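# Turn three dice to total ten on the mat

## Task

Rotate the three dice until their upward faces total 10, with every die resting wholly on the mat and lying flat when you finish.

## Robot and tools

Robot: two UR7e-type arms, left_arm and right_arm, each ending in a parallel two-finger gripper that opens to 50 mm. Root links in the scene frame: left_arm at (-0.055, +0.424, +0.042) m, right_arm at (+0.030, -0.491, +0.042) m, both turned only slightly about z. A camera stand sits behind the arms. Cameras, each 672x504: cam_low, cam_left_wrist, cam_right_wrist.

Scene frame: origin at table-top height, halfway between the two nominal bases; +z up, +x out over the table, +y toward left_arm. Image left and right do not match arm names. Reported hand positions and orientations may be off by a few cm.

Gripper geometry: fingers point along the gripper's +z and close along its x. end_effector_position is the point between the pads; fingertips extend 17.5 mm past it. A wrist block sticks out about 10 cm toward the gripper's -y and rotates with it.

The 18-number row (all tools use it): every value in [-1, 1], one flat list covering both arms. Order: left dx, dy, dz, rx, ry, rz, left gripper position, force_limit, speed; then the same nine for the right arm. The six pose numbers are an offset, not a pose: measured from that arm's Hand target at the start of the action or move, along the Hand target's own axes. 1.0 equals 0.6 m of travel or 180 degrees; rx, ry, rz form one rotation vector. Sending all six as 0 re-requests the current Hand target. The three gripper numbers are absolute settings, not offsets: position +1 is fully open, about -0.65 brings the pads together, -1 means grip until stopped. force_limit maps -1/0/+1 to about 20/102/185 N per pad; speed maps -1/0/+1 to 20/85/150 mm/s. Both start at +1. To keep a gripper unchanged, resend its previous three numbers; 0 is itself a command.

execute_actions(actions, cameras): actions is a list of actions; each action is a list of up to 15 rows, one per 1/30 s step, and a short list repeats its last row. All rows in one action count from the same start pose; each new action counts from the Hand target at that moment, so repeating an offset keeps moving. Images arrive only when actions is empty or cameras names them (["all"], a list of names, or []).

move(target, speed, blend, stop_force, zero, blocking, cameras): straight-line travel of each gripper. target is one row or a list of up to 15 rows, every row an offset from the same starting Hand targets. speed: m/s, 0.002 to 3.6 (default 0.25), one value or one per target; rotation limited to twice that in rad/s. blend: metres of corner rounding per target in a list; 0 stops at each. stop_force: N, 3 to 120, one value for both arms; an arm halts when its wrist sensor feels that much push against its motion. Don't rely on it for light contacts, loose objects or turning grippers, and omit it when pulling away from something you press on. zero (only with stop_force, default true) re-zeros the sensor first. blocking=false returns after about 0.5 s while motion continues (not allowed with stop_force). Moves ignore obstacles and the other arm, cap at 10 s, and fast ones overshoot. Keep paths away from an arm's own base. The move: line reports done, off_target, moving, held or fault; limits=paced means the command was clipped, limits=held means steps were withheld.

wait(seconds 0 to 10, cameras) lets time pass. stop(cameras) brakes a running move. zoom_image(camera, region=[x0,y0,x1,y1] pixels, at most 504 by 504) enlarges the latest image. zero_wrist_force(arm) re-zeros that sensor. read_manual(section) gives licence text only. finished_scene(scene) ends the current scene; make no further call in that reply.

Results: positions in m and quaternions wxyz in the scene frame; velocities in m/s and rad/s. Hand target is the last commanded pose after clipping; the gripper often rests short of it, and sending the gap as an offset fixes that. object_status: 0 moving, 1 blocked while opening, 2 blocked while closing (a grip), 3 at requested position or pads closed (usually nothing held). After gripping with -1, confirm 2. position_measured converts to opening as (250 - value) x 0.202 mm. Wrist force and torque are in the tool's own axes, zeroed at scene start. Joint torques include arm weight. MOTOR HOT appears at 70 °C.

Limits and cautions: orientation commands are clipped to 32 degrees from the measured one per step. A contact force near 150 N (±25) or joint contact torque at limit (141 N m for the big joints, 26.3 for the wrists) stops that arm for 10 s; motors reaching 85 °C brake the arm for 30-60 s, so avoid long stretched holds or pushing at unreachable poses. Arms are stiff: aiming even slightly past a firm surface can fault. Keep the arms and fingers from touching each other. Approach slowly, set dice down gently, never release a die while it moves, and never let anything fall or leave the table. Small outside nudges may move loose objects.

Each tool is called in YAML: its name, and indented under it one key for each argument.

## Session

execute_actions:
  actions: []

Scene clock: 0.00 s.
left_arm: end_effector_position=(+0.0624, +0.5671, +0.1508) position_measured=3 object_status=3 end_effector_quat_wxyz=(+0.293, +0.870, -0.393, -0.060) | right_arm: end_effector_position=(+0.6517, -0.4837, +0.3433) position_measured=3 object_status=3 end_effector_quat_wxyz=(-0.075, +0.774, -0.375, +0.506)
Joint positions: left_arm=[0.447 -1.856 2.378 -1.534 -1.82 -3.293] | right_arm=[3.648 -1.61 -2.19 -0.014 0.874 2.642]
Joint velocities: within noise
Joint torques (N m): no reading
Motor temperatures (°C): left_arm=[30 33 27 35 41 37] | right_arm=[29 32 27 34 31 30]
Wrist force (N): no reading
Wrist torque (N m): no reading
Wrist force, peak (N): no reading
Hand target: left_arm +0.0624, +0.5671, +0.1508; +0.293, +0.870, -0.393, -0.060 | right_arm +0.6517, -0.4837, +0.3433; -0.075, +0.774, -0.375, +0.506
Tool commands: left_gripper/position=+1.0 left_gripper/force_limit=+1.0 left_gripper/speed=+1.0 right_gripper/position=+1.0 right_gripper/force_limit=+1.0 right_gripper/speed=+1.0

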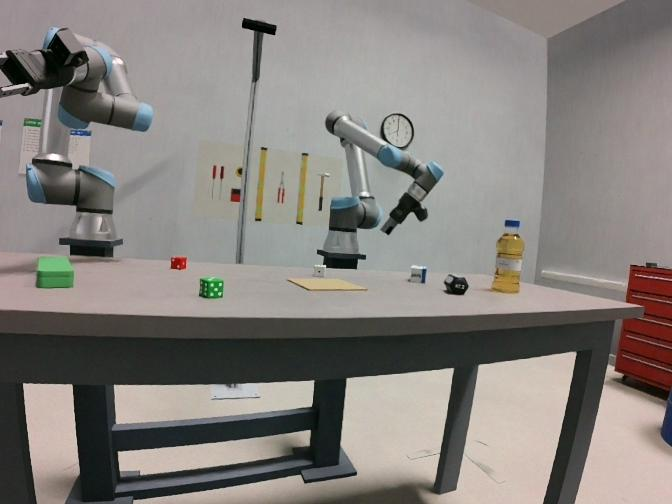

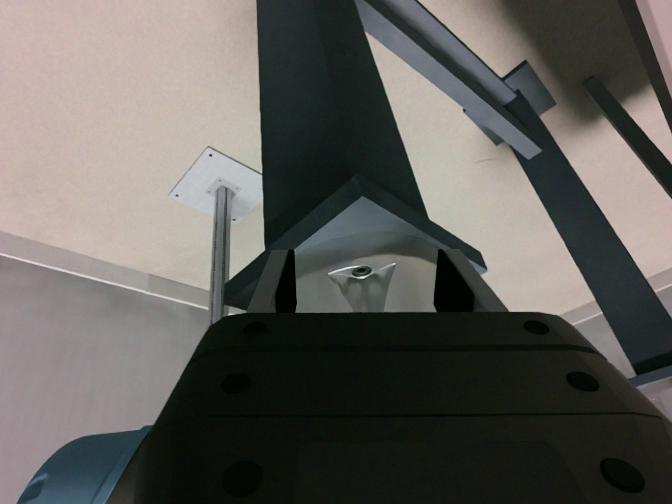

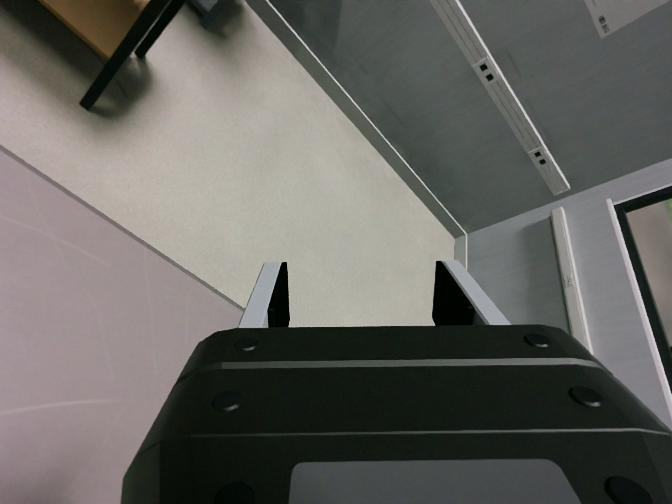

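zoom_image:
  camera: "cam_low"
  region: [150, 240, 350, 310]

zoom_image:
  camera: "cam_low"
  region: [300, 240, 500, 310]

Scaled by 2.520.

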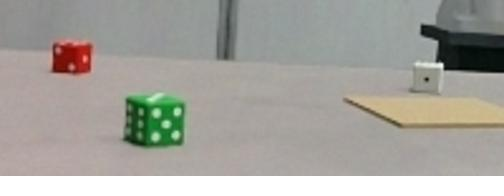

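Scaled by 2.520.

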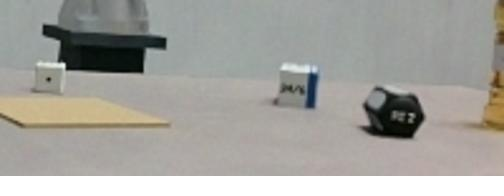

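move:
  target: [0.9987,0.1925,-0.2625,0.1648,-0.1088,0.2227,1,1,1,0,0,0,0,0,0,1,1,1]
  cameras: ["all"]

Scene clock: 45.17 s.
left_arm: end_effector_position=(+0.4502, +0.1497, +0.4201) position_measured=3 object_status=3 end_effector_quat_wxyz=(+0.000, +0.707, -0.707, +0.000) | right_arm: end_effector_position=(+0.6517, -0.4837, +0.3433) position_measured=3 object_status=3 end_effector_quat_wxyz=(-0.075, +0.774, -0.375, +0.506)
Joint positions: left_arm=[-0.784 -1.403 1.26 -1.429 -1.57 -3.873] | right_arm=[3.648 -1.61 -2.19 -0.014 0.874 2.642]
Joint torques (N m): left_arm=[-9.4 -27.87 -36.33 -1.88 1.69 1.86] | right_arm=[0.84 22 20.98 3.37 -0.9 0.08]
Wrist force (N): left_arm=[0.5 -2.2 -0.2] | right_arm=[0.0 0.0 0.2]
Wrist torque (N m): left_arm=[0.11 -0.10 -0.25] | right_arm=[-0.01 0.00 0.00]
Wrist force, peak (N): left_arm=[1.5 -3.4 -0.9] | right_arm=[-0.1 -0.1 0.3]
Hand target: left_arm +0.4503, +0.1497, +0.4201; +0.000, +0.707, -0.707, +0.000 | right_arm +0.6517, -0.4837, +0.3433; -0.075, +0.774, -0.375, +0.506
Off the commanded pose: left_arm 0.000 m, 0 deg | right_arm 0.000 m, 0 deg.
move: done

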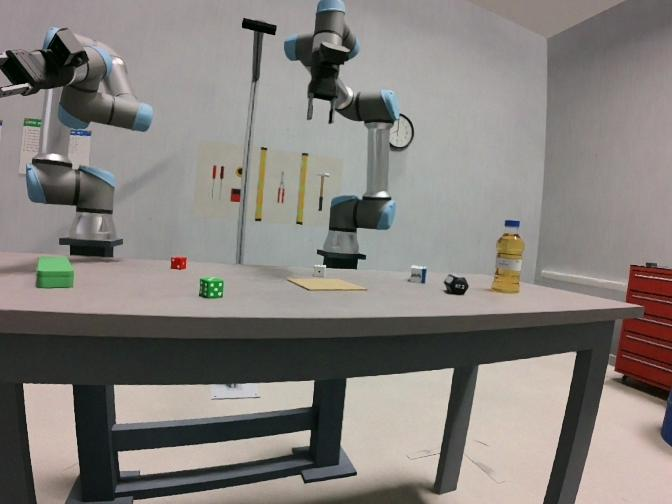

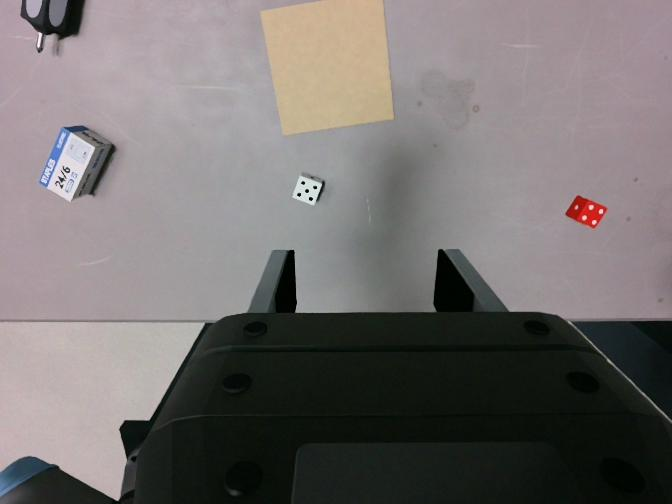

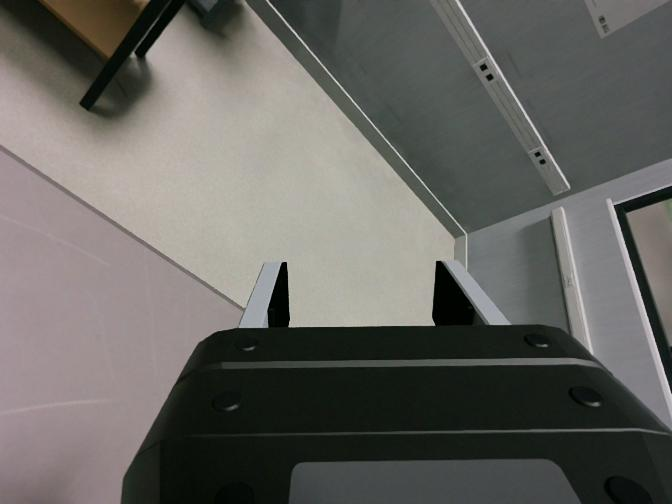

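zoom_image:
  camera: "cam_left_wrist"
  region: [270, 150, 350, 230]

zoom_image:
  camera: "cam_left_wrist"
  region: [546, 170, 626, 250]

move:
  target: [0,0,0,0,0,0,1,1,1,-0.252,-0.3139,-0.3283,-0.2791,-0.2071,0.1917,1,1,1]
  cameras: ["all"]

Scaled by 6.300.

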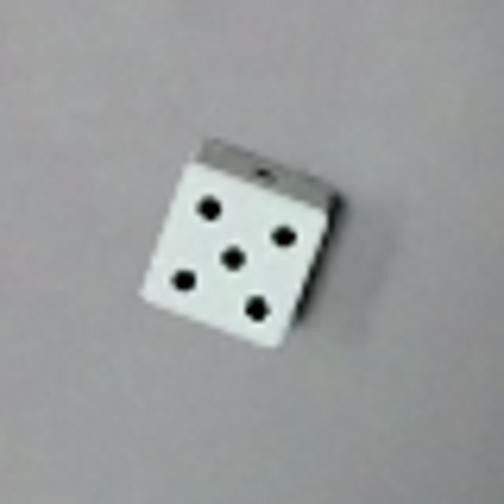

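Scaled by 6.300.

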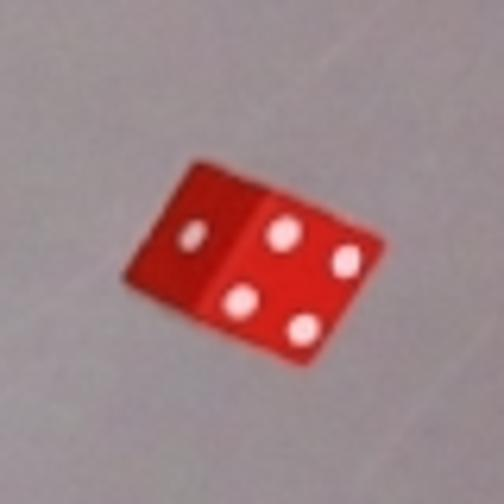

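Scene clock: 89.17 s.
left_arm: end_effector_position=(+0.4503, +0.1497, +0.4201) position_measured=3 object_status=3 end_effector_quat_wxyz=(+0.000, +0.707, -0.707, +0.000) | right_arm: end_effector_position=(+0.5500, -0.1996, +0.4209) position_measured=3 object_status=3 end_effector_quat_wxyz=(+0.000, +0.707, -0.707, +0.000)
Joint positions: left_arm=[-0.784 -1.402 1.259 -1.428 -1.57 -3.873] | right_arm=[3.869 -1.793 -1.192 -1.727 1.571 3.878]
Joint torques (N m): left_arm=[-7.91 -28.1 -36.47 -1.75 1.52 1.82] | right_arm=[-7.73 22.92 31.98 1.38 1.57 1.54]
Wrist force (N): left_arm=[0.7 -2.2 -0.4] | right_arm=[-0.8 1.6 -1.2]
Wrist torque (N m): left_arm=[0.12 -0.13 -0.26] | right_arm=[0.18 -0.29 -0.34]
Wrist force, peak (N): left_arm=[0.7 -2.5 -0.1] | right_arm=[-1.4 1.9 -1.7]
Hand target: left_arm +0.4503, +0.1497, +0.4201; +0.000, +0.707, -0.707, +0.000 | right_arm +0.5500, -0.1995, +0.4209; +0.000, +0.707, -0.707, +0.000
Off the commanded pose: left_arm 0.000 m, 0 deg | right_arm 0.000 m, 0 deg.
move: done

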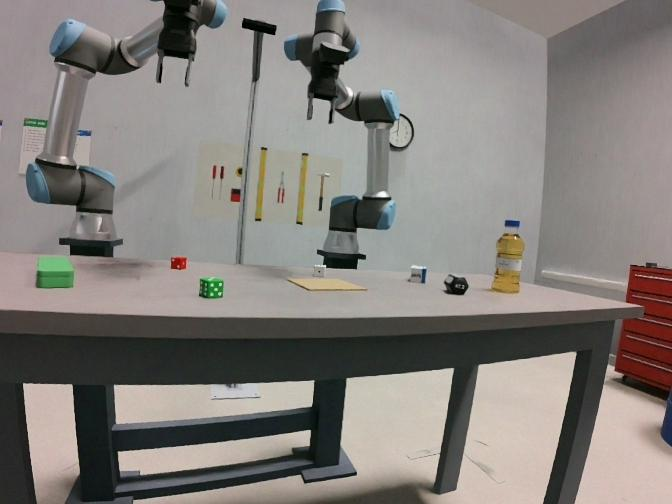

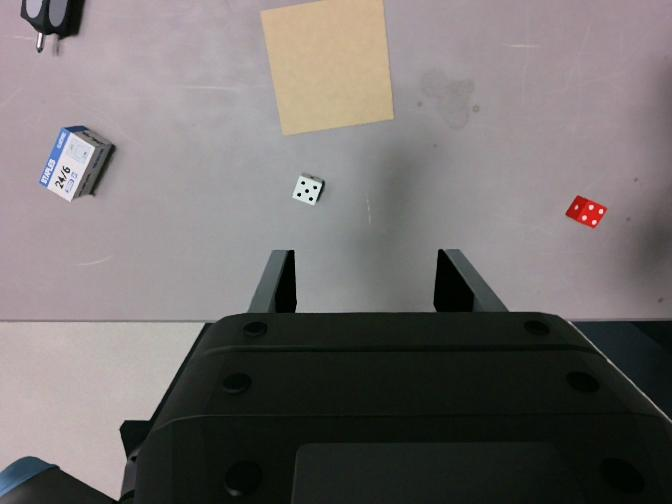

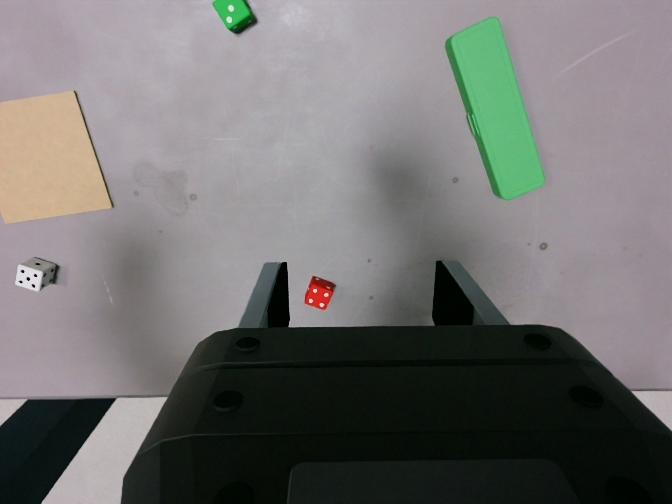

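zoom_image:
  camera: "cam_right_wrist"
  region: [195, 0, 275, 60]

zoom_image:
  camera: "cam_right_wrist"
  region: [290, 260, 350, 320]

zoom_image:
  camera: "cam_low"
  region: [180, 260, 240, 310]

zoom_image:
  camera: "cam_right_wrist"
  region: [0, 240, 70, 300]

Scaled by 6.300.

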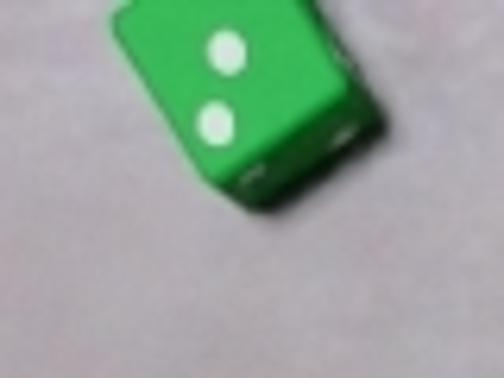

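Scaled by 8.400.

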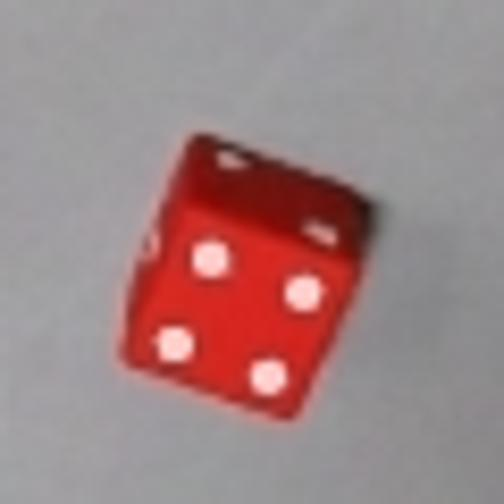

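Scaled by 8.400.

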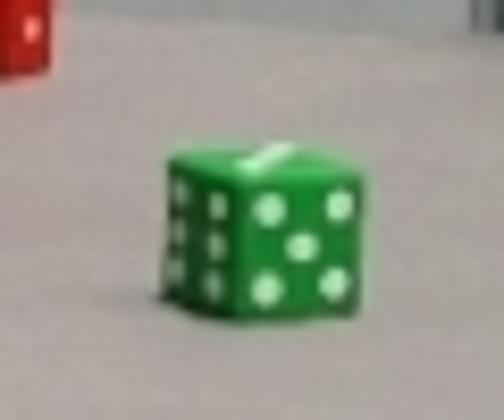

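Scaled by 7.200.

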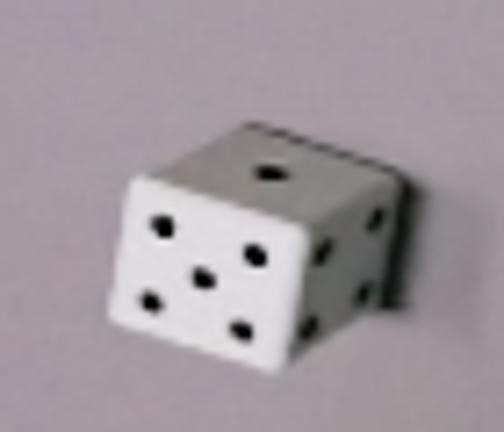

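move:
  target: [-0.075,0.067,0.45,0,0,0.111,1,-0.8,1,-0.05,0.3,0.45,0,0,0.111,1,-0.8,1]
  cameras: ["cam_left_wrist","cam_right_wrist"]

Scene clock: 157.00 s.
left_arm: end_effector_position=(+0.4102, +0.1946, +0.1501) position_measured=3 object_status=3 end_effector_quat_wxyz=(+0.000, -0.574, +0.819, +0.000) | right_arm: end_effector_position=(+0.3700, -0.1693, +0.1510) position_measured=3 object_status=3 end_effector_quat_wxyz=(+0.000, -0.574, +0.819, +0.000)
Joint positions: left_arm=[-0.771 -1.399 1.976 -2.148 -1.57 -3.511] | right_arm=[4.18 -1.625 -2.108 -0.979 1.571 4.537]
Joint torques (N m): left_arm=[6.12 -24.36 -15.23 -4.29 -1.63 1.96] | right_arm=[8.38 12.75 14.99 4.87 -2.05 1.48]
Wrist force (N): left_arm=[0.5 -2.2 -0.2] | right_arm=[-0.8 1.9 -1.2]
Wrist torque (N m): left_arm=[0.10 -0.10 -0.26] | right_arm=[0.24 -0.28 -0.33]
Wrist force, peak (N): left_arm=[0.5 -2.3 -2.0] | right_arm=[-0.6 3.2 0.4]
Hand target: left_arm +0.4102, +0.1946, +0.1501; +0.000, -0.574, +0.819, +0.000 | right_arm +0.3700, -0.1693, +0.1510; +0.000, -0.574, +0.819, +0.000
Off the commanded pose: left_arm 0.000 m, 0 deg | right_arm 0.000 m, 0 deg.
move: done
Images, in order (width x height): cam_left_wrist 672x504, cam_right_wrist 672x504.

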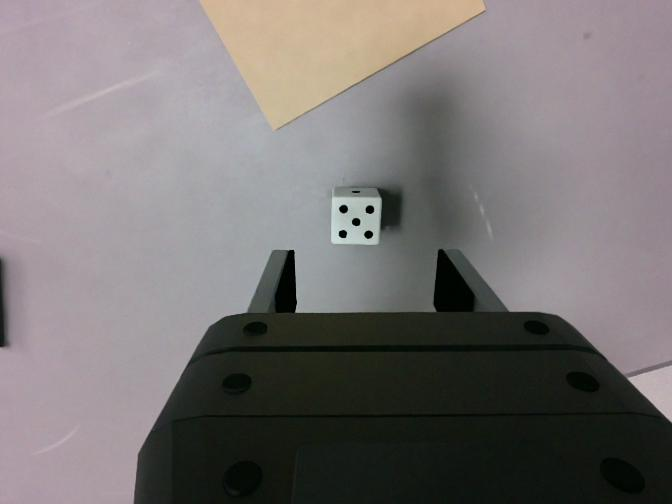

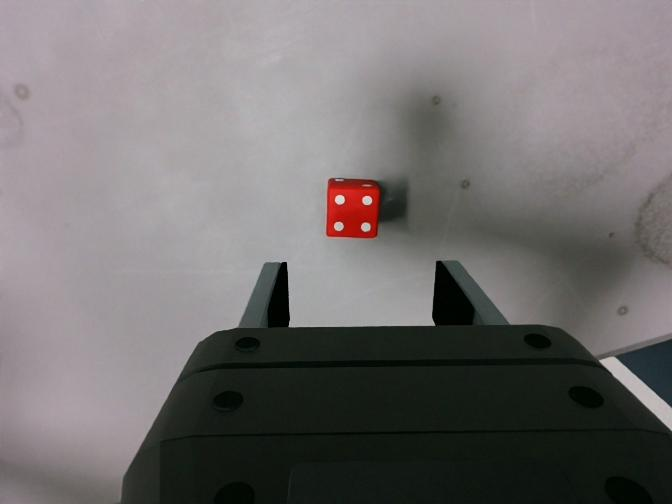

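move:
  target:
    - [0.005,0.0067,0.08,0,0,0,1,-0.8,1,0.0033,-0.1045,0.1197,-0.25,0,0,1,-0.8,1]
    - [0.005,0.0067,0.2135,0,0,0,1,-0.8,1,0.0033,-0.0102,0.214,-0.25,0,0,1,-0.8,1]
    - [0.005,0.0067,0.2135,0,0,0,-1,-0.8,-0.5,0.0033,-0.0102,0.214,-0.25,0,0,-1,-0.8,-0.5]
  speed: 0.2
  cameras: ["all"]

Scene clock: 182.03 s.
left_arm: end_effector_position=(+0.4055, +0.1932, +0.0220) position_measured=103 object_status=2 end_effector_quat_wxyz=(+0.000, -0.574, +0.819, +0.000) | right_arm: end_effector_position=(+0.3750, -0.1732, +0.0225) position_measured=103 object_status=2 end_effector_quat_wxyz=(-0.219, -0.530, +0.757, +0.314)
Joint positions: left_arm=[-0.779 -1.174 2.107 -2.505 -1.57 -3.52] | right_arm=[3.825 -2.147 -1.906 -1.128 2.228 4.02]
Joint torques (N m): left_arm=[6.43 -29.37 -9.87 -4.37 1.26 1.59] | right_arm=[8.45 28.76 9.63 3.39 2.9 1.56]
Wrist force (N): left_arm=[0.2 -2.0 -0.1] | right_arm=[0.2 5.1 -1.3]
Wrist torque (N m): left_arm=[0.14 -0.06 -0.11] | right_arm=[0.63 -0.29 -0.77]
Wrist force, peak (N): left_arm=[0.7 -2.2 -1.4] | right_arm=[0.2 5.4 -1.5]
Hand target: left_arm +0.4055, +0.1932, +0.0220; +0.000, -0.574, +0.819, +0.000 | right_arm +0.3750, -0.1732, +0.0225; -0.219, -0.530, +0.757, +0.314
Off the commanded pose: left_arm 0.000 m, 0 deg | right_arm 0.000 m, 0 deg.
move: done

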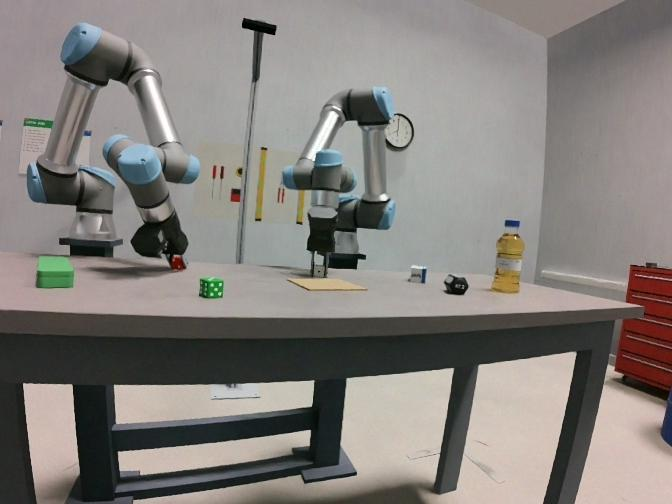

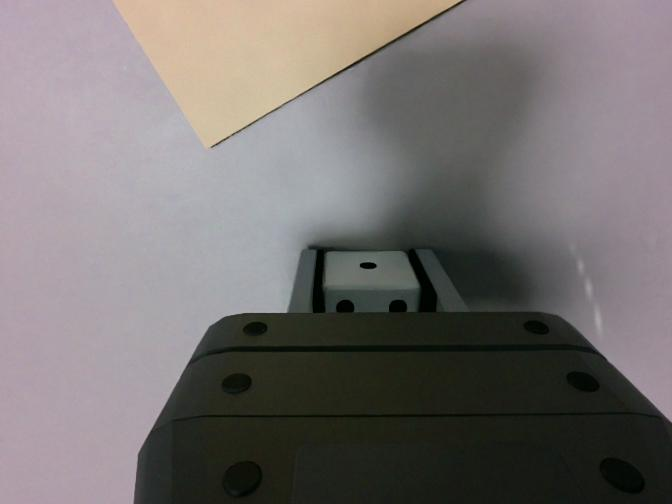

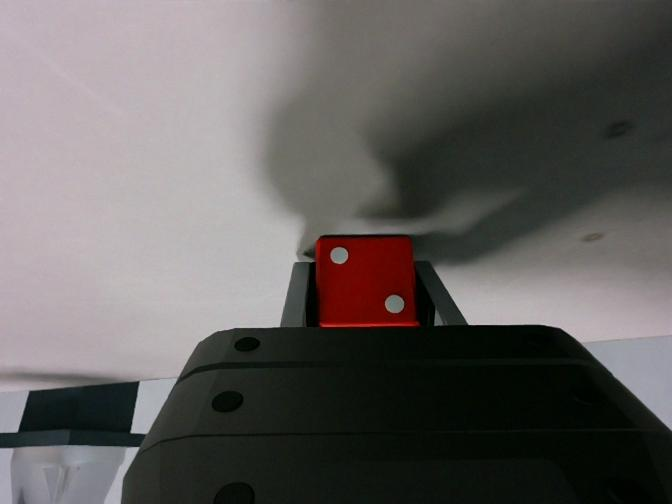

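move:
  target:
    - [0,0,-0.085,0,0,0,-1,-0.8,-0.5,0,0.177,-0.177,0,0,0,-1,-0.8,-0.5]
    - [-0.063,-0.1643,-0.06,0,0,0,-1,-0.8,-0.5,0,0.177,-0.177,0.5,0,0,-1,-0.8,-0.5]
    - [-0.063,-0.1643,-0.022,0,0,0,-1,-0.8,-0.5,0,0.177,-0.177,0.5,0,0,-1,-0.8,-0.5]
  blend: [0.02,0.01,0]
  cameras: ["cam_left_wrist","cam_right_wrist"]

move:
  target: [0,0,0.024,0,0,0,-1,-0.8,-0.5,0,0,0,0,0,0,-1,-0.8,-0.5]
  speed: 0.015
  stop_force: 5

Scene clock: 214.17 s.
left_arm: end_effector_position=(+0.5111, +0.1951, +0.0354) position_measured=103 object_status=2 end_effector_quat_wxyz=(+0.000, -0.574, +0.819, +0.000) | right_arm: end_effector_position=(+0.3750, -0.1733, +0.1727) position_measured=103 object_status=2 end_effector_quat_wxyz=(+0.220, -0.530, +0.757, -0.313)
Joint positions: left_arm=[-0.657 -1.035 1.814 -2.35 -1.57 -3.398] | right_arm=[4.602 -1.562 -2.269 -1.12 0.816 5.055]
Joint torques (N m): left_arm=[6.64 -37.7 -13.22 -4.76 -1.56 1.76] | right_arm=[8.62 8.61 26.74 0.59 -3.6 1.41]
Wrist force (N): left_arm=[0.3 -1.8 0.3] | right_arm=[-1.2 -0.4 0.0]
Wrist torque (N m): left_arm=[0.16 -0.06 -0.26] | right_arm=[-0.05 -0.11 0.07]
Wrist force, peak (N): left_arm=[0.7 -2.5 -0.7] | right_arm=[0.2 5.8 -2.2]
Hand target: left_arm +0.5111, +0.1951, +0.0352; +0.000, -0.574, +0.819, +0.000 | right_arm +0.3750, -0.1733, +0.1727; +0.220, -0.530, +0.757, -0.313
Off the commanded pose: left_arm 0.000 m, 0 deg | right_arm 0.000 m, 0 deg.
move: done
Images, in order (width x height): cam_left_wrist 672x504, cam_right_wrist 672x504.

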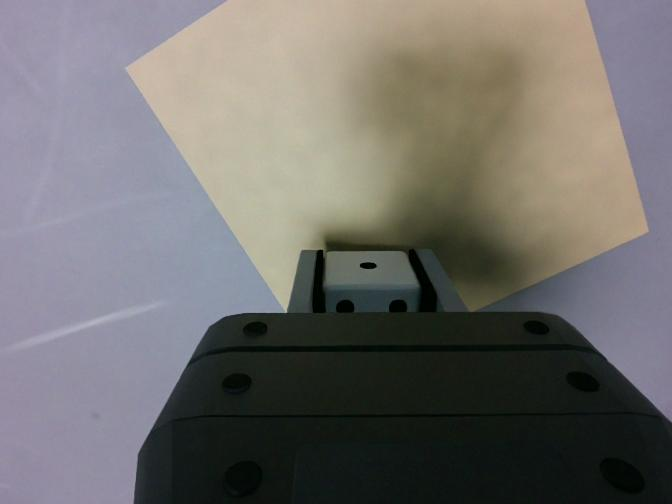

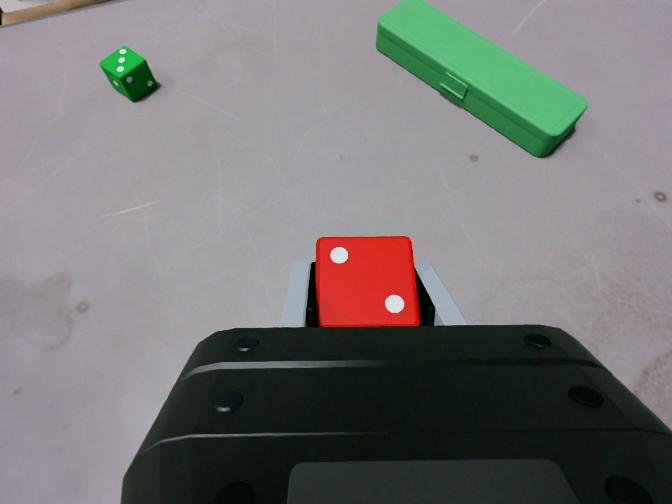

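Scene clock: 216.10 s.
left_arm: end_effector_position=(+0.5111, +0.1951, +0.0260) position_measured=103 object_status=2 end_effector_quat_wxyz=(+0.000, -0.574, +0.819, +0.000) | right_arm: end_effector_position=(+0.3750, -0.1733, +0.1727) position_measured=103 object_status=2 end_effector_quat_wxyz=(+0.220, -0.530, +0.757, -0.313)
Joint positions: left_arm=[-0.657 -1.019 1.819 -2.371 -1.57 -3.398] | right_arm=[4.602 -1.562 -2.269 -1.12 0.816 5.055]
Joint torques (N m): left_arm=[0.86 -49.61 -25.98 -1.45 -1.07 1.59] | right_arm=[8.5 8.61 26.53 0.55 -3.69 1.62]
Wrist force (N): left_arm=[0.7 -3.2 -5.0] | right_arm=[-1.3 -0.3 0.1]
Wrist torque (N m): left_arm=[0.13 -0.09 -0.26] | right_arm=[-0.04 -0.10 0.07]
Wrist force, peak (N): left_arm=[-0.9 5.7 -31.2] | right_arm=[-1.4 -0.5 -0.1]
Hand target: left_arm +0.5111, +0.1951, +0.0261; +0.000, -0.574, +0.819, +0.000 (not the last commanded pose) | right_arm +0.3750, -0.1733, +0.1727; +0.220, -0.530, +0.757, -0.313
Off the commanded pose: left_arm 0.005 m, 0 deg | right_arm 0.000 m, 0 deg.
move: contact (left_arm)

move:
  target:
    - [0,0,0,0,0,0,0.6,-0.8,-0.5,0,0,0,0,0,0,-1,-0.8,-0.5]
    - [0,0,-0.12,0,0,0,0.6,-0.8,-0.5,0,0,0,0,0,0,-1,-0.8,-0.5]
    - [-0.336,0.319,-0.29,0,0,0,0.6,-0.8,-0.5,0,0,0,0,0,0,-1,-0.8,-0.5]
    - [-0.336,0.319,-0.29,0,0,0,0.6,-0.8,-0.5,-0.5617,-0.026,0.026,0,0,0,-1,-0.8,-0.5]
    - [-0.336,0.319,-0.29,0,0,0,0.6,-0.8,-0.5,-0.5617,0.132,0.184,0,0,0,-1,-0.8,-0.5]
  blend: [0,0.02,0.02,0.02,0]
  cameras: ["all"]

Scene clock: 245.73 s.
left_arm: end_effector_position=(+0.3999, +0.4499, +0.1999) position_measured=63 object_status=3 end_effector_quat_wxyz=(+0.000, -0.574, +0.819, +0.000) | right_arm: end_effector_position=(+0.5108, +0.1360, +0.0390) position_measured=103 object_status=2 end_effector_quat_wxyz=(+0.220, -0.530, +0.757, -0.313)
Joint positions: left_arm=[-0.293 -1.612 2.06 -2.02 -1.571 -3.033] | right_arm=[4.46 -2.467 -1.323 -1.026 0.791 4.861]
Joint torques (N m): left_arm=[6.41 -29.41 -34.7 -1.78 -1.54 1.71] | right_arm=[-8.62 45.14 27.16 4.58 -4 -1.44]
Wrist force (N): left_arm=[0.2 -1.7 0.0] | right_arm=[-1.4 -0.2 -0.1]
Wrist torque (N m): left_arm=[0.19 -0.04 -0.26] | right_arm=[-0.01 -0.09 0.16]
Wrist force, peak (N): left_arm=[1.0 -3.9 -5.6] | right_arm=[-3.2 -2.3 -1.2]
Hand target: left_arm +0.3999, +0.4499, +0.1999; +0.000, -0.574, +0.819, +0.000 | right_arm +0.5108, +0.1360, +0.0389; +0.220, -0.530, +0.757, -0.313
Off the commanded pose: left_arm 0.000 m, 0 deg | right_arm 0.000 m, 0 deg.
move: done

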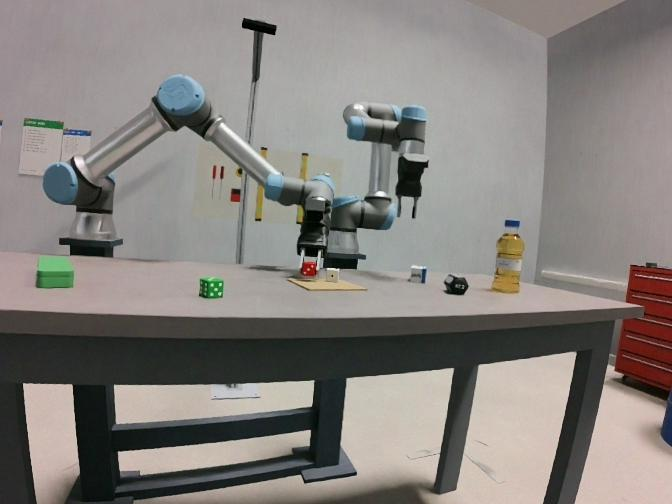

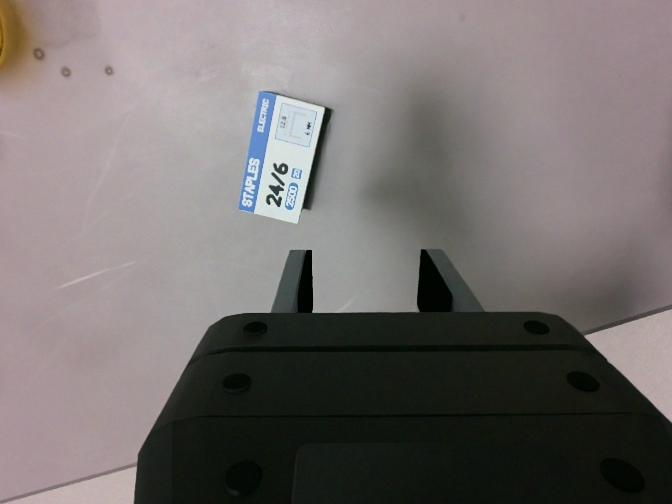

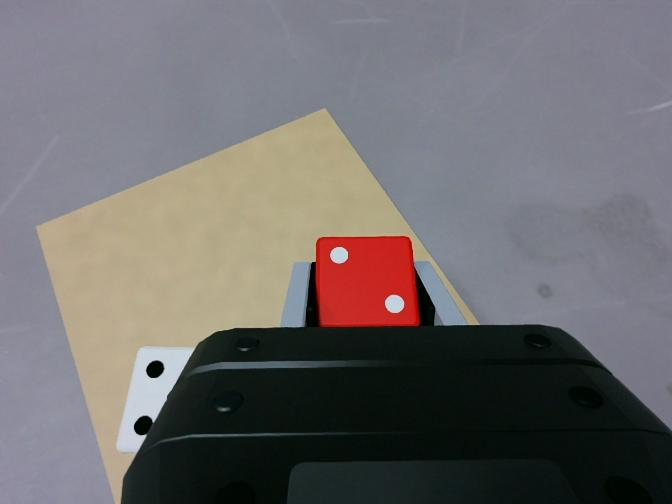

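move:
  target: [0,0,0,0,0,0,0.6,-0.8,-0.5,0,0.0206,0.0206,0,0,0,-1,-0.8,-0.5]
  speed: 0.012
  stop_force: 5

Scene clock: 263.50 s.
left_arm: end_effector_position=(+0.3999, +0.4499, +0.1999) position_measured=63 object_status=3 end_effector_quat_wxyz=(+0.000, -0.574, +0.819, +0.000) | right_arm: end_effector_position=(+0.5108, +0.1360, +0.0250) position_measured=103 object_status=2 end_effector_quat_wxyz=(+0.220, -0.530, +0.757, -0.313)
Joint positions: left_arm=[-0.293 -1.612 2.06 -2.02 -1.571 -3.033] | right_arm=[4.46 -2.488 -1.325 -1.003 0.791 4.861]
Joint torques (N m): left_arm=[6.85 -29.06 -34.09 -2.03 -1.49 1.81] | right_arm=[-6.66 62.65 22.96 0.8 0.5 -0.2]
Wrist force (N): left_arm=[0.8 -1.6 -0.2] | right_arm=[-2.0 -4.5 -2.3]
Wrist torque (N m): left_arm=[0.21 -0.14 -0.26] | right_arm=[-0.07 -0.10 0.16]
Wrist force, peak (N): left_arm=[0.7 -2.4 -0.1] | right_arm=[1.2 -12.3 -13.7]
Hand target: left_arm +0.3999, +0.4499, +0.1999; +0.000, -0.574, +0.819, +0.000 | right_arm +0.5109, +0.1360, +0.0250; +0.220, -0.530, +0.757, -0.313 (not the last commanded pose)
Off the commanded pose: left_arm 0.000 m, 0 deg | right_arm 0.004 m, 0 deg.
move: contact (right_arm)

move:
  target:
    - [0,0,0,0,0,0,0.6,-0.8,-0.5,0,0,0,0,0,0,0.6,-0.8,-0.5]
    - [0,0,0,0,0,0,0.6,-0.8,-0.5,0,0,-0.1667,0,0,0,0.6,-0.8,-0.5]
    - [0,0,0,0,0,0,0.6,-0.8,-0.5,0,-0.153,-0.32,-0.1,0,0,0.6,-0.8,-0.5]
    - [0,0,0,0,0,0,0.6,-0.8,-0.5,0.259,-0.424,0.0585,-0.25,0,0,0.6,-0.8,-0.5]
  blend: [0,0.02,0.03,0]
  cameras: ["cam_low","cam_right_wrist"]

Scene clock: 277.67 s.
left_arm: end_effector_position=(+0.3999, +0.4499, +0.1999) position_measured=63 object_status=3 end_effector_quat_wxyz=(+0.000, -0.574, +0.819, +0.000) | right_arm: end_effector_position=(+0.6501, -0.0800, +0.1799) position_measured=63 object_status=3 end_effector_quat_wxyz=(+0.000, -0.574, +0.819, +0.000)
Joint positions: left_arm=[-0.293 -1.612 2.06 -2.02 -1.571 -3.033] | right_arm=[3.898 -2.212 -1.203 -1.297 1.571 4.256]
Joint torques (N m): left_arm=[5.87 -29.92 -34.07 -2.06 -1.56 1.6] | right_arm=[-7.55 40.19 31.16 0.92 1.78 -1.34]
Wrist force (N): left_arm=[0.5 -1.7 0.1] | right_arm=[-0.9 1.8 -1.1]
Wrist torque (N m): left_arm=[0.20 -0.10 -0.25] | right_arm=[0.22 -0.28 -0.23]
Wrist force, peak (N): left_arm=[0.6 -2.5 0.1] | right_arm=[-2.1 -5.2 -2.7]
Hand target: left_arm +0.3999, +0.4499, +0.1999; +0.000, -0.574, +0.819, +0.000 | right_arm +0.6502, -0.0800, +0.1799; +0.000, -0.574, +0.819, +0.000
Off the commanded pose: left_arm 0.000 m, 0 deg | right_arm 0.000 m, 0 deg.
move: done
Images, in order (width x height): cam_low 672x504, cam_right_wrist 672x504.

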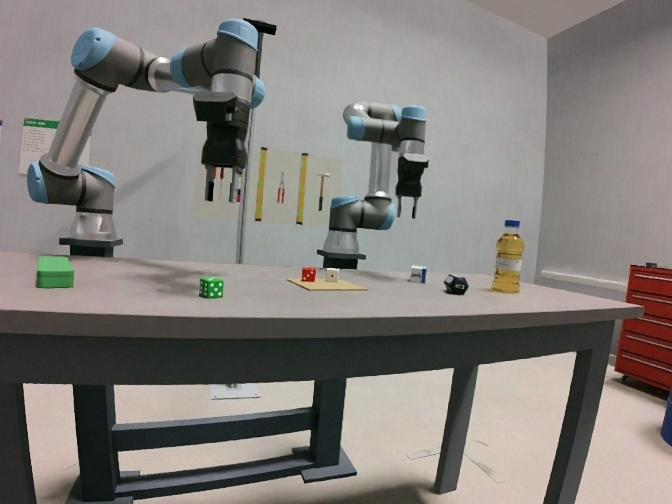

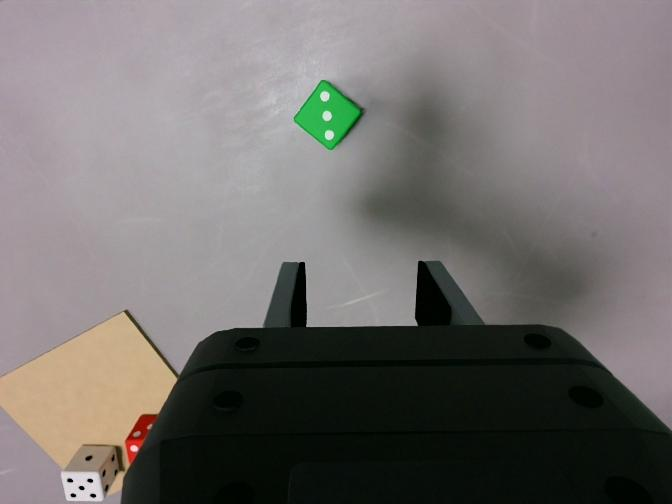

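move:
  target:
    - [0,0,0,0,0,0,0.6,-0.8,-0.5,-0.0217,-0.0833,0.13,0,0,-0.278,1,-0.8,-0.5]
    - [0,0,0,0,0,0,0.6,-0.8,-0.5,-0.0217,-0.0833,0.2633,0,0,-0.278,1,-0.8,-0.5]
    - [0,0,0,0,0,0,0.6,-0.8,-0.5,-0.0217,-0.0833,0.2633,0,0,-0.278,-1,-0.8,-0.5]
    - [0,0,0,0,0,0,0.6,-0.8,-0.5,-0.0217,-0.0833,0.12,0,0,-0.278,-1,-0.8,-0.5]
  blend: [0.005,0,0,0.02]

move:
  target:
    - [0,0,0,0,0,0,0.6,-0.8,-0.5,0,0,0,0,0,0,-1,-0.8,-0.5]
  cameras: ["cam_right_wrist","cam_low"]

Scene clock: 307.33 s.
left_arm: end_effector_position=(+0.3999, +0.4499, +0.1999) position_measured=63 object_status=3 end_effector_quat_wxyz=(+0.000, -0.574, +0.819, +0.000) | right_arm: end_effector_position=(+0.7017, -0.0849, +0.1077) position_measured=103 object_status=2 end_effector_quat_wxyz=(+0.000, +0.866, -0.499, +0.000)
Joint positions: left_arm=[-0.293 -1.612 2.06 -2.02 -1.571 -3.033] | right_arm=[3.847 -2.371 -1.119 -1.223 1.571 3.332]
Joint torques (N m): left_arm=[6.78 -28.98 -33.82 -2.12 -1.49 1.67] | right_arm=[7.29 65.45 31.92 1.23 1.45 1.07]
Wrist force (N): left_arm=[0.9 -2.0 0.2] | right_arm=[-0.7 2.1 -0.9]
Wrist torque (N m): left_arm=[0.15 -0.17 -0.25] | right_arm=[0.24 -0.30 -0.22]
Wrist force, peak (N): left_arm=[0.5 -2.4 0.3] | right_arm=[-0.9 1.6 -3.1]
Hand target: left_arm +0.3999, +0.4499, +0.1999; +0.000, -0.574, +0.819, +0.000 | right_arm +0.7016, -0.0848, +0.1079; +0.000, +0.866, -0.499, +0.000
Off the commanded pose: left_arm 0.000 m, 0 deg | right_arm 0.000 m, 0 deg.
move: done

Scene clock: 307.83 s.
left_arm: end_effector_position=(+0.3999, +0.4499, +0.1999) position_measured=63 object_status=3 end_effector_quat_wxyz=(+0.000, -0.574, +0.819, +0.000) | right_arm: end_effector_position=(+0.7016, -0.0848, +0.1079) position_measured=103 object_status=2 end_effector_quat_wxyz=(+0.000, +0.866, -0.499, +0.000)
Joint positions: left_arm=[-0.293 -1.612 2.06 -2.02 -1.571 -3.033] | right_arm=[3.847 -2.371 -1.119 -1.223 1.571 3.332]
Joint torques (N m): left_arm=[5.49 -30.5 -33.18 -2.02 -1.59 1.55] | right_arm=[7.55 64.94 31.06 1.18 1.63 1.33]
Wrist force (N): left_arm=[0.5 -1.9 -0.2] | right_arm=[-0.8 2.2 -1.0]
Wrist torque (N m): left_arm=[0.17 -0.10 -0.26] | right_arm=[0.27 -0.28 -0.22]
Wrist force, peak (N): left_arm=[0.6 -2.3 0.6] | right_arm=[-0.8 2.2 -1.1]
Hand target: left_arm +0.3999, +0.4499, +0.1999; +0.000, -0.574, +0.819, +0.000 | right_arm +0.7016, -0.0848, +0.1079; +0.000, +0.866, -0.499, +0.000
Off the commanded pose: left_arm 0.000 m, 0 deg | right_arm 0.000 m, 0 deg.
move: done
Images, in order (width x height): cam_low 672x504, cam_right_wrist 672x504.

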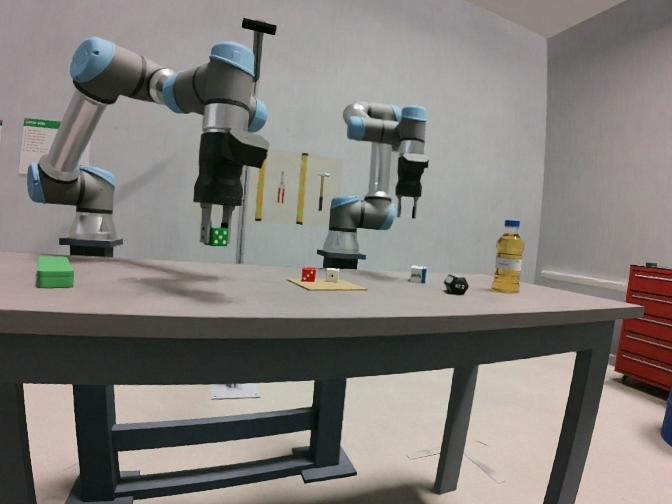

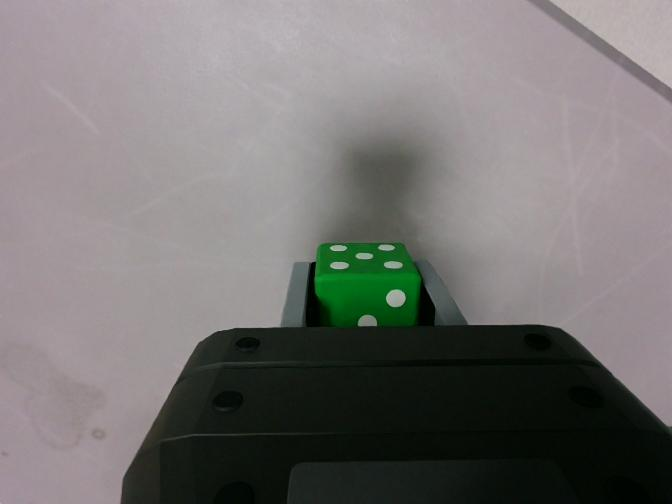

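move:
  target:
    - [0,0,0,0,0,0,0.6,-0.8,-0.5,-0.4777,-0.0322,0,0,0,0.122,-1,-0.8,-0.5]
    - [0,0,0,0,0,0,0.6,-0.8,-0.5,-0.4777,-0.0322,0.11,0,0,0.122,-1,-0.8,-0.5]
  blend: [0.02,0]
  cameras: ["cam_low","cam_right_wrist"]

Scene clock: 316.90 s.
left_arm: end_effector_position=(+0.3999, +0.4499, +0.1999) position_measured=63 object_status=3 end_effector_quat_wxyz=(+0.000, -0.574, +0.819, +0.000) | right_arm: end_effector_position=(+0.5747, +0.1729, +0.0422) position_measured=103 object_status=2 end_effector_quat_wxyz=(+0.000, +0.755, -0.655, +0.000)
Joint positions: left_arm=[-0.293 -1.612 2.06 -2.02 -1.571 -3.033] | right_arm=[4.172 -2.636 -0.788 -1.289 1.571 4.04]
Joint torques (N m): left_arm=[6.61 -29.21 -34.25 -1.94 -1.53 1.4] | right_arm=[7.85 52.46 31.14 5.02 1.84 1.65]
Wrist force (N): left_arm=[0.5 -1.6 0.0] | right_arm=[-0.6 1.9 -1.0]
Wrist torque (N m): left_arm=[0.20 -0.10 -0.26] | right_arm=[0.23 -0.33 -0.33]
Wrist force, peak (N): left_arm=[0.7 -2.5 -0.1] | right_arm=[-2.5 2.7 -3.3]
Hand target: left_arm +0.3999, +0.4499, +0.1999; +0.000, -0.574, +0.819, +0.000 | right_arm +0.5747, +0.1730, +0.0421; +0.000, +0.755, -0.655, +0.000
Off the commanded pose: left_arm 0.000 m, 0 deg | right_arm 0.000 m, 0 deg.
move: done
Images, in order (width x height): cam_low 672x504, cam_right_wrist 672x504.

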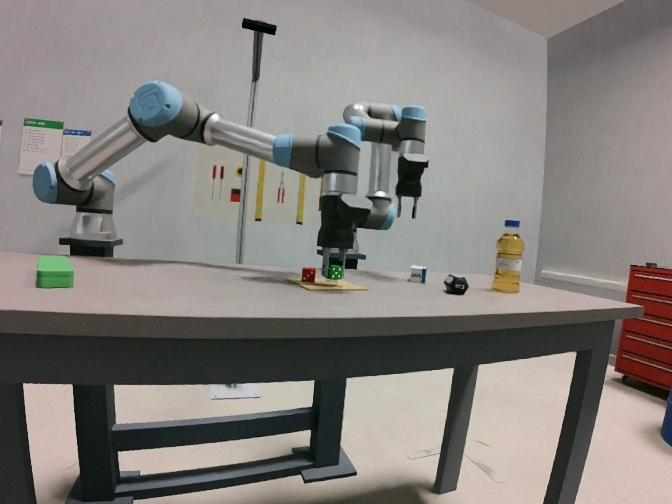

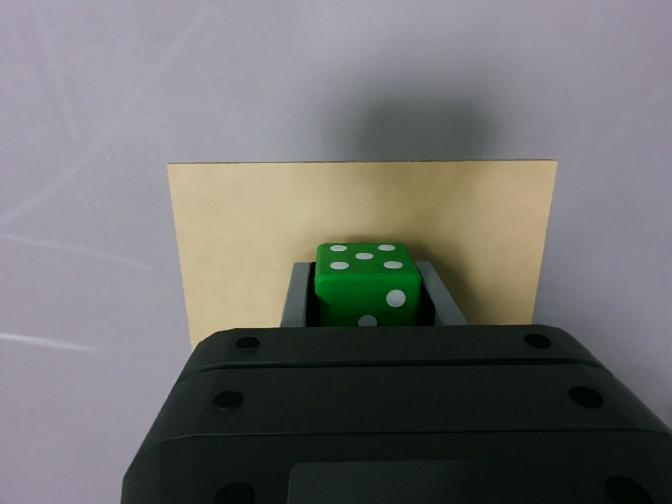

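move:
  target: [0,0,0,0,0,0,0.6,-0.8,-0.5,0,0,0.035,0,0,0,-1,-0.8,-0.5]
  speed: 0.012
  stop_force: 5

move:
  target:
    - [0,0,0,0,0,0,0.6,-0.8,-0.5,0,0,0,0,0,0,0.6,-0.8,-0.5]
    - [0,0,0,0,0,0,0.6,-0.8,-0.5,0,0,-0.25,0,0,0,0.6,-0.8,-0.5]
    - [0,0,0,0,0,0,0.6,-0.8,-0.5,0.2,0.1,-0.4,0,0,0,0.6,-0.8,-0.5]
  blend: [0,0.03,0]
  cameras: ["cam_low","cam_right_wrist"]

Scene clock: 328.63 s.
left_arm: end_effector_position=(+0.3999, +0.4499, +0.1999) position_measured=63 object_status=3 end_effector_quat_wxyz=(+0.000, -0.574, +0.819, +0.000) | right_arm: end_effector_position=(+0.5747, +0.1730, +0.0259) position_measured=103 object_status=2 end_effector_quat_wxyz=(+0.000, +0.755, -0.655, +0.000)
Joint positions: left_arm=[-0.293 -1.612 2.06 -2.02 -1.571 -3.033] | right_arm=[4.172 -2.651 -0.799 -1.261 1.571 4.04]
Joint torques (N m): left_arm=[5.24 -29.99 -34.44 -2.19 -1.36 1.43] | right_arm=[7.64 69.84 28.2 1.04 1.57 1.5]
Wrist force (N): left_arm=[0.9 -2.2 -0.1] | right_arm=[-1.6 1.2 -4.8]
Wrist torque (N m): left_arm=[0.11 -0.15 -0.25] | right_arm=[0.27 -0.33 -0.32]
Wrist force, peak (N): left_arm=[0.2 -2.5 0.6] | right_arm=[2.0 4.3 -15.7]
Hand target: left_arm +0.3999, +0.4499, +0.1999; +0.000, -0.574, +0.819, +0.000 | right_arm +0.5747, +0.1730, +0.0259; +0.000, +0.755, -0.655, +0.000 (not the last commanded pose)
Off the commanded pose: left_arm 0.000 m, 0 deg | right_arm 0.005 m, 0 deg.
move: contact (right_arm)

Scene clock: 331.10 s.
left_arm: end_effector_position=(+0.3999, +0.4499, +0.1999) position_measured=63 object_status=3 end_effector_quat_wxyz=(+0.000, -0.574, +0.819, +0.000) | right_arm: end_effector_position=(+0.5323, +0.0456, +0.2658) position_measured=63 object_status=3 end_effector_quat_wxyz=(+0.000, +0.755, -0.655, +0.000)
Joint positions: left_arm=[-0.293 -1.612 2.06 -2.02 -1.571 -3.033] | right_arm=[4.134 -2.149 -1.083 -1.48 1.571 4.001]
Joint torques (N m): left_arm=[5.71 -29.69 -34.01 -2.44 -1.5 1.29] | right_arm=[-8.24 60.01 19.32 4.76 -2.13 -1.32]
Wrist force (N): left_arm=[0.9 -2.0 0.3] | right_arm=[-0.8 1.8 -1.4]
Wrist torque (N m): left_arm=[0.15 -0.16 -0.26] | right_arm=[0.21 -0.29 -0.24]
Wrist force, peak (N): left_arm=[0.3 -2.4 0.1] | right_arm=[-1.6 1.0 -5.3]
Hand target: left_arm +0.3999, +0.4499, +0.1999; +0.000, -0.574, +0.819, +0.000 | right_arm +0.5323, +0.0455, +0.2658; +0.000, +0.755, -0.655, +0.000
Off the commanded pose: left_arm 0.000 m, 0 deg | right_arm 0.000 m, 0 deg.
move: done
Images, in order (width x height): cam_low 672x504, cam_right_wrist 672x504.

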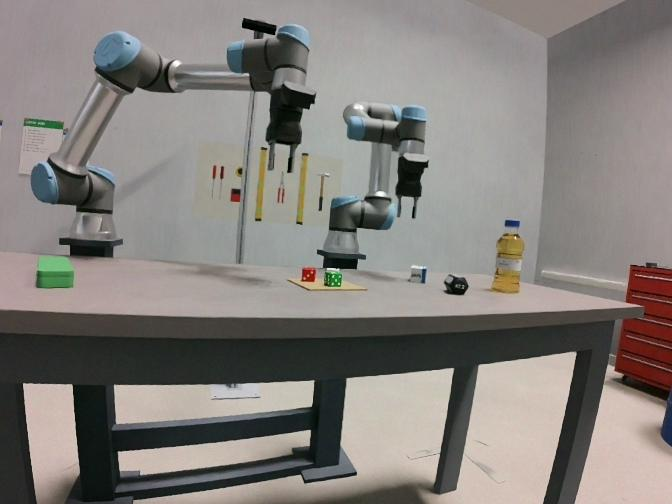

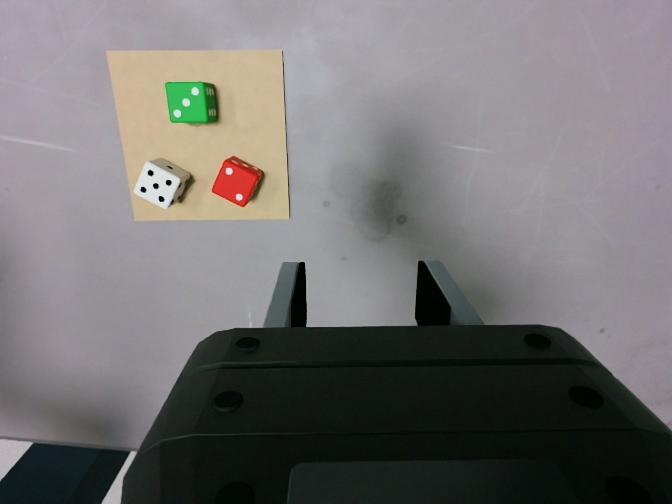

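finished_scene:
  scene: 2

The scene is finished: the task was done.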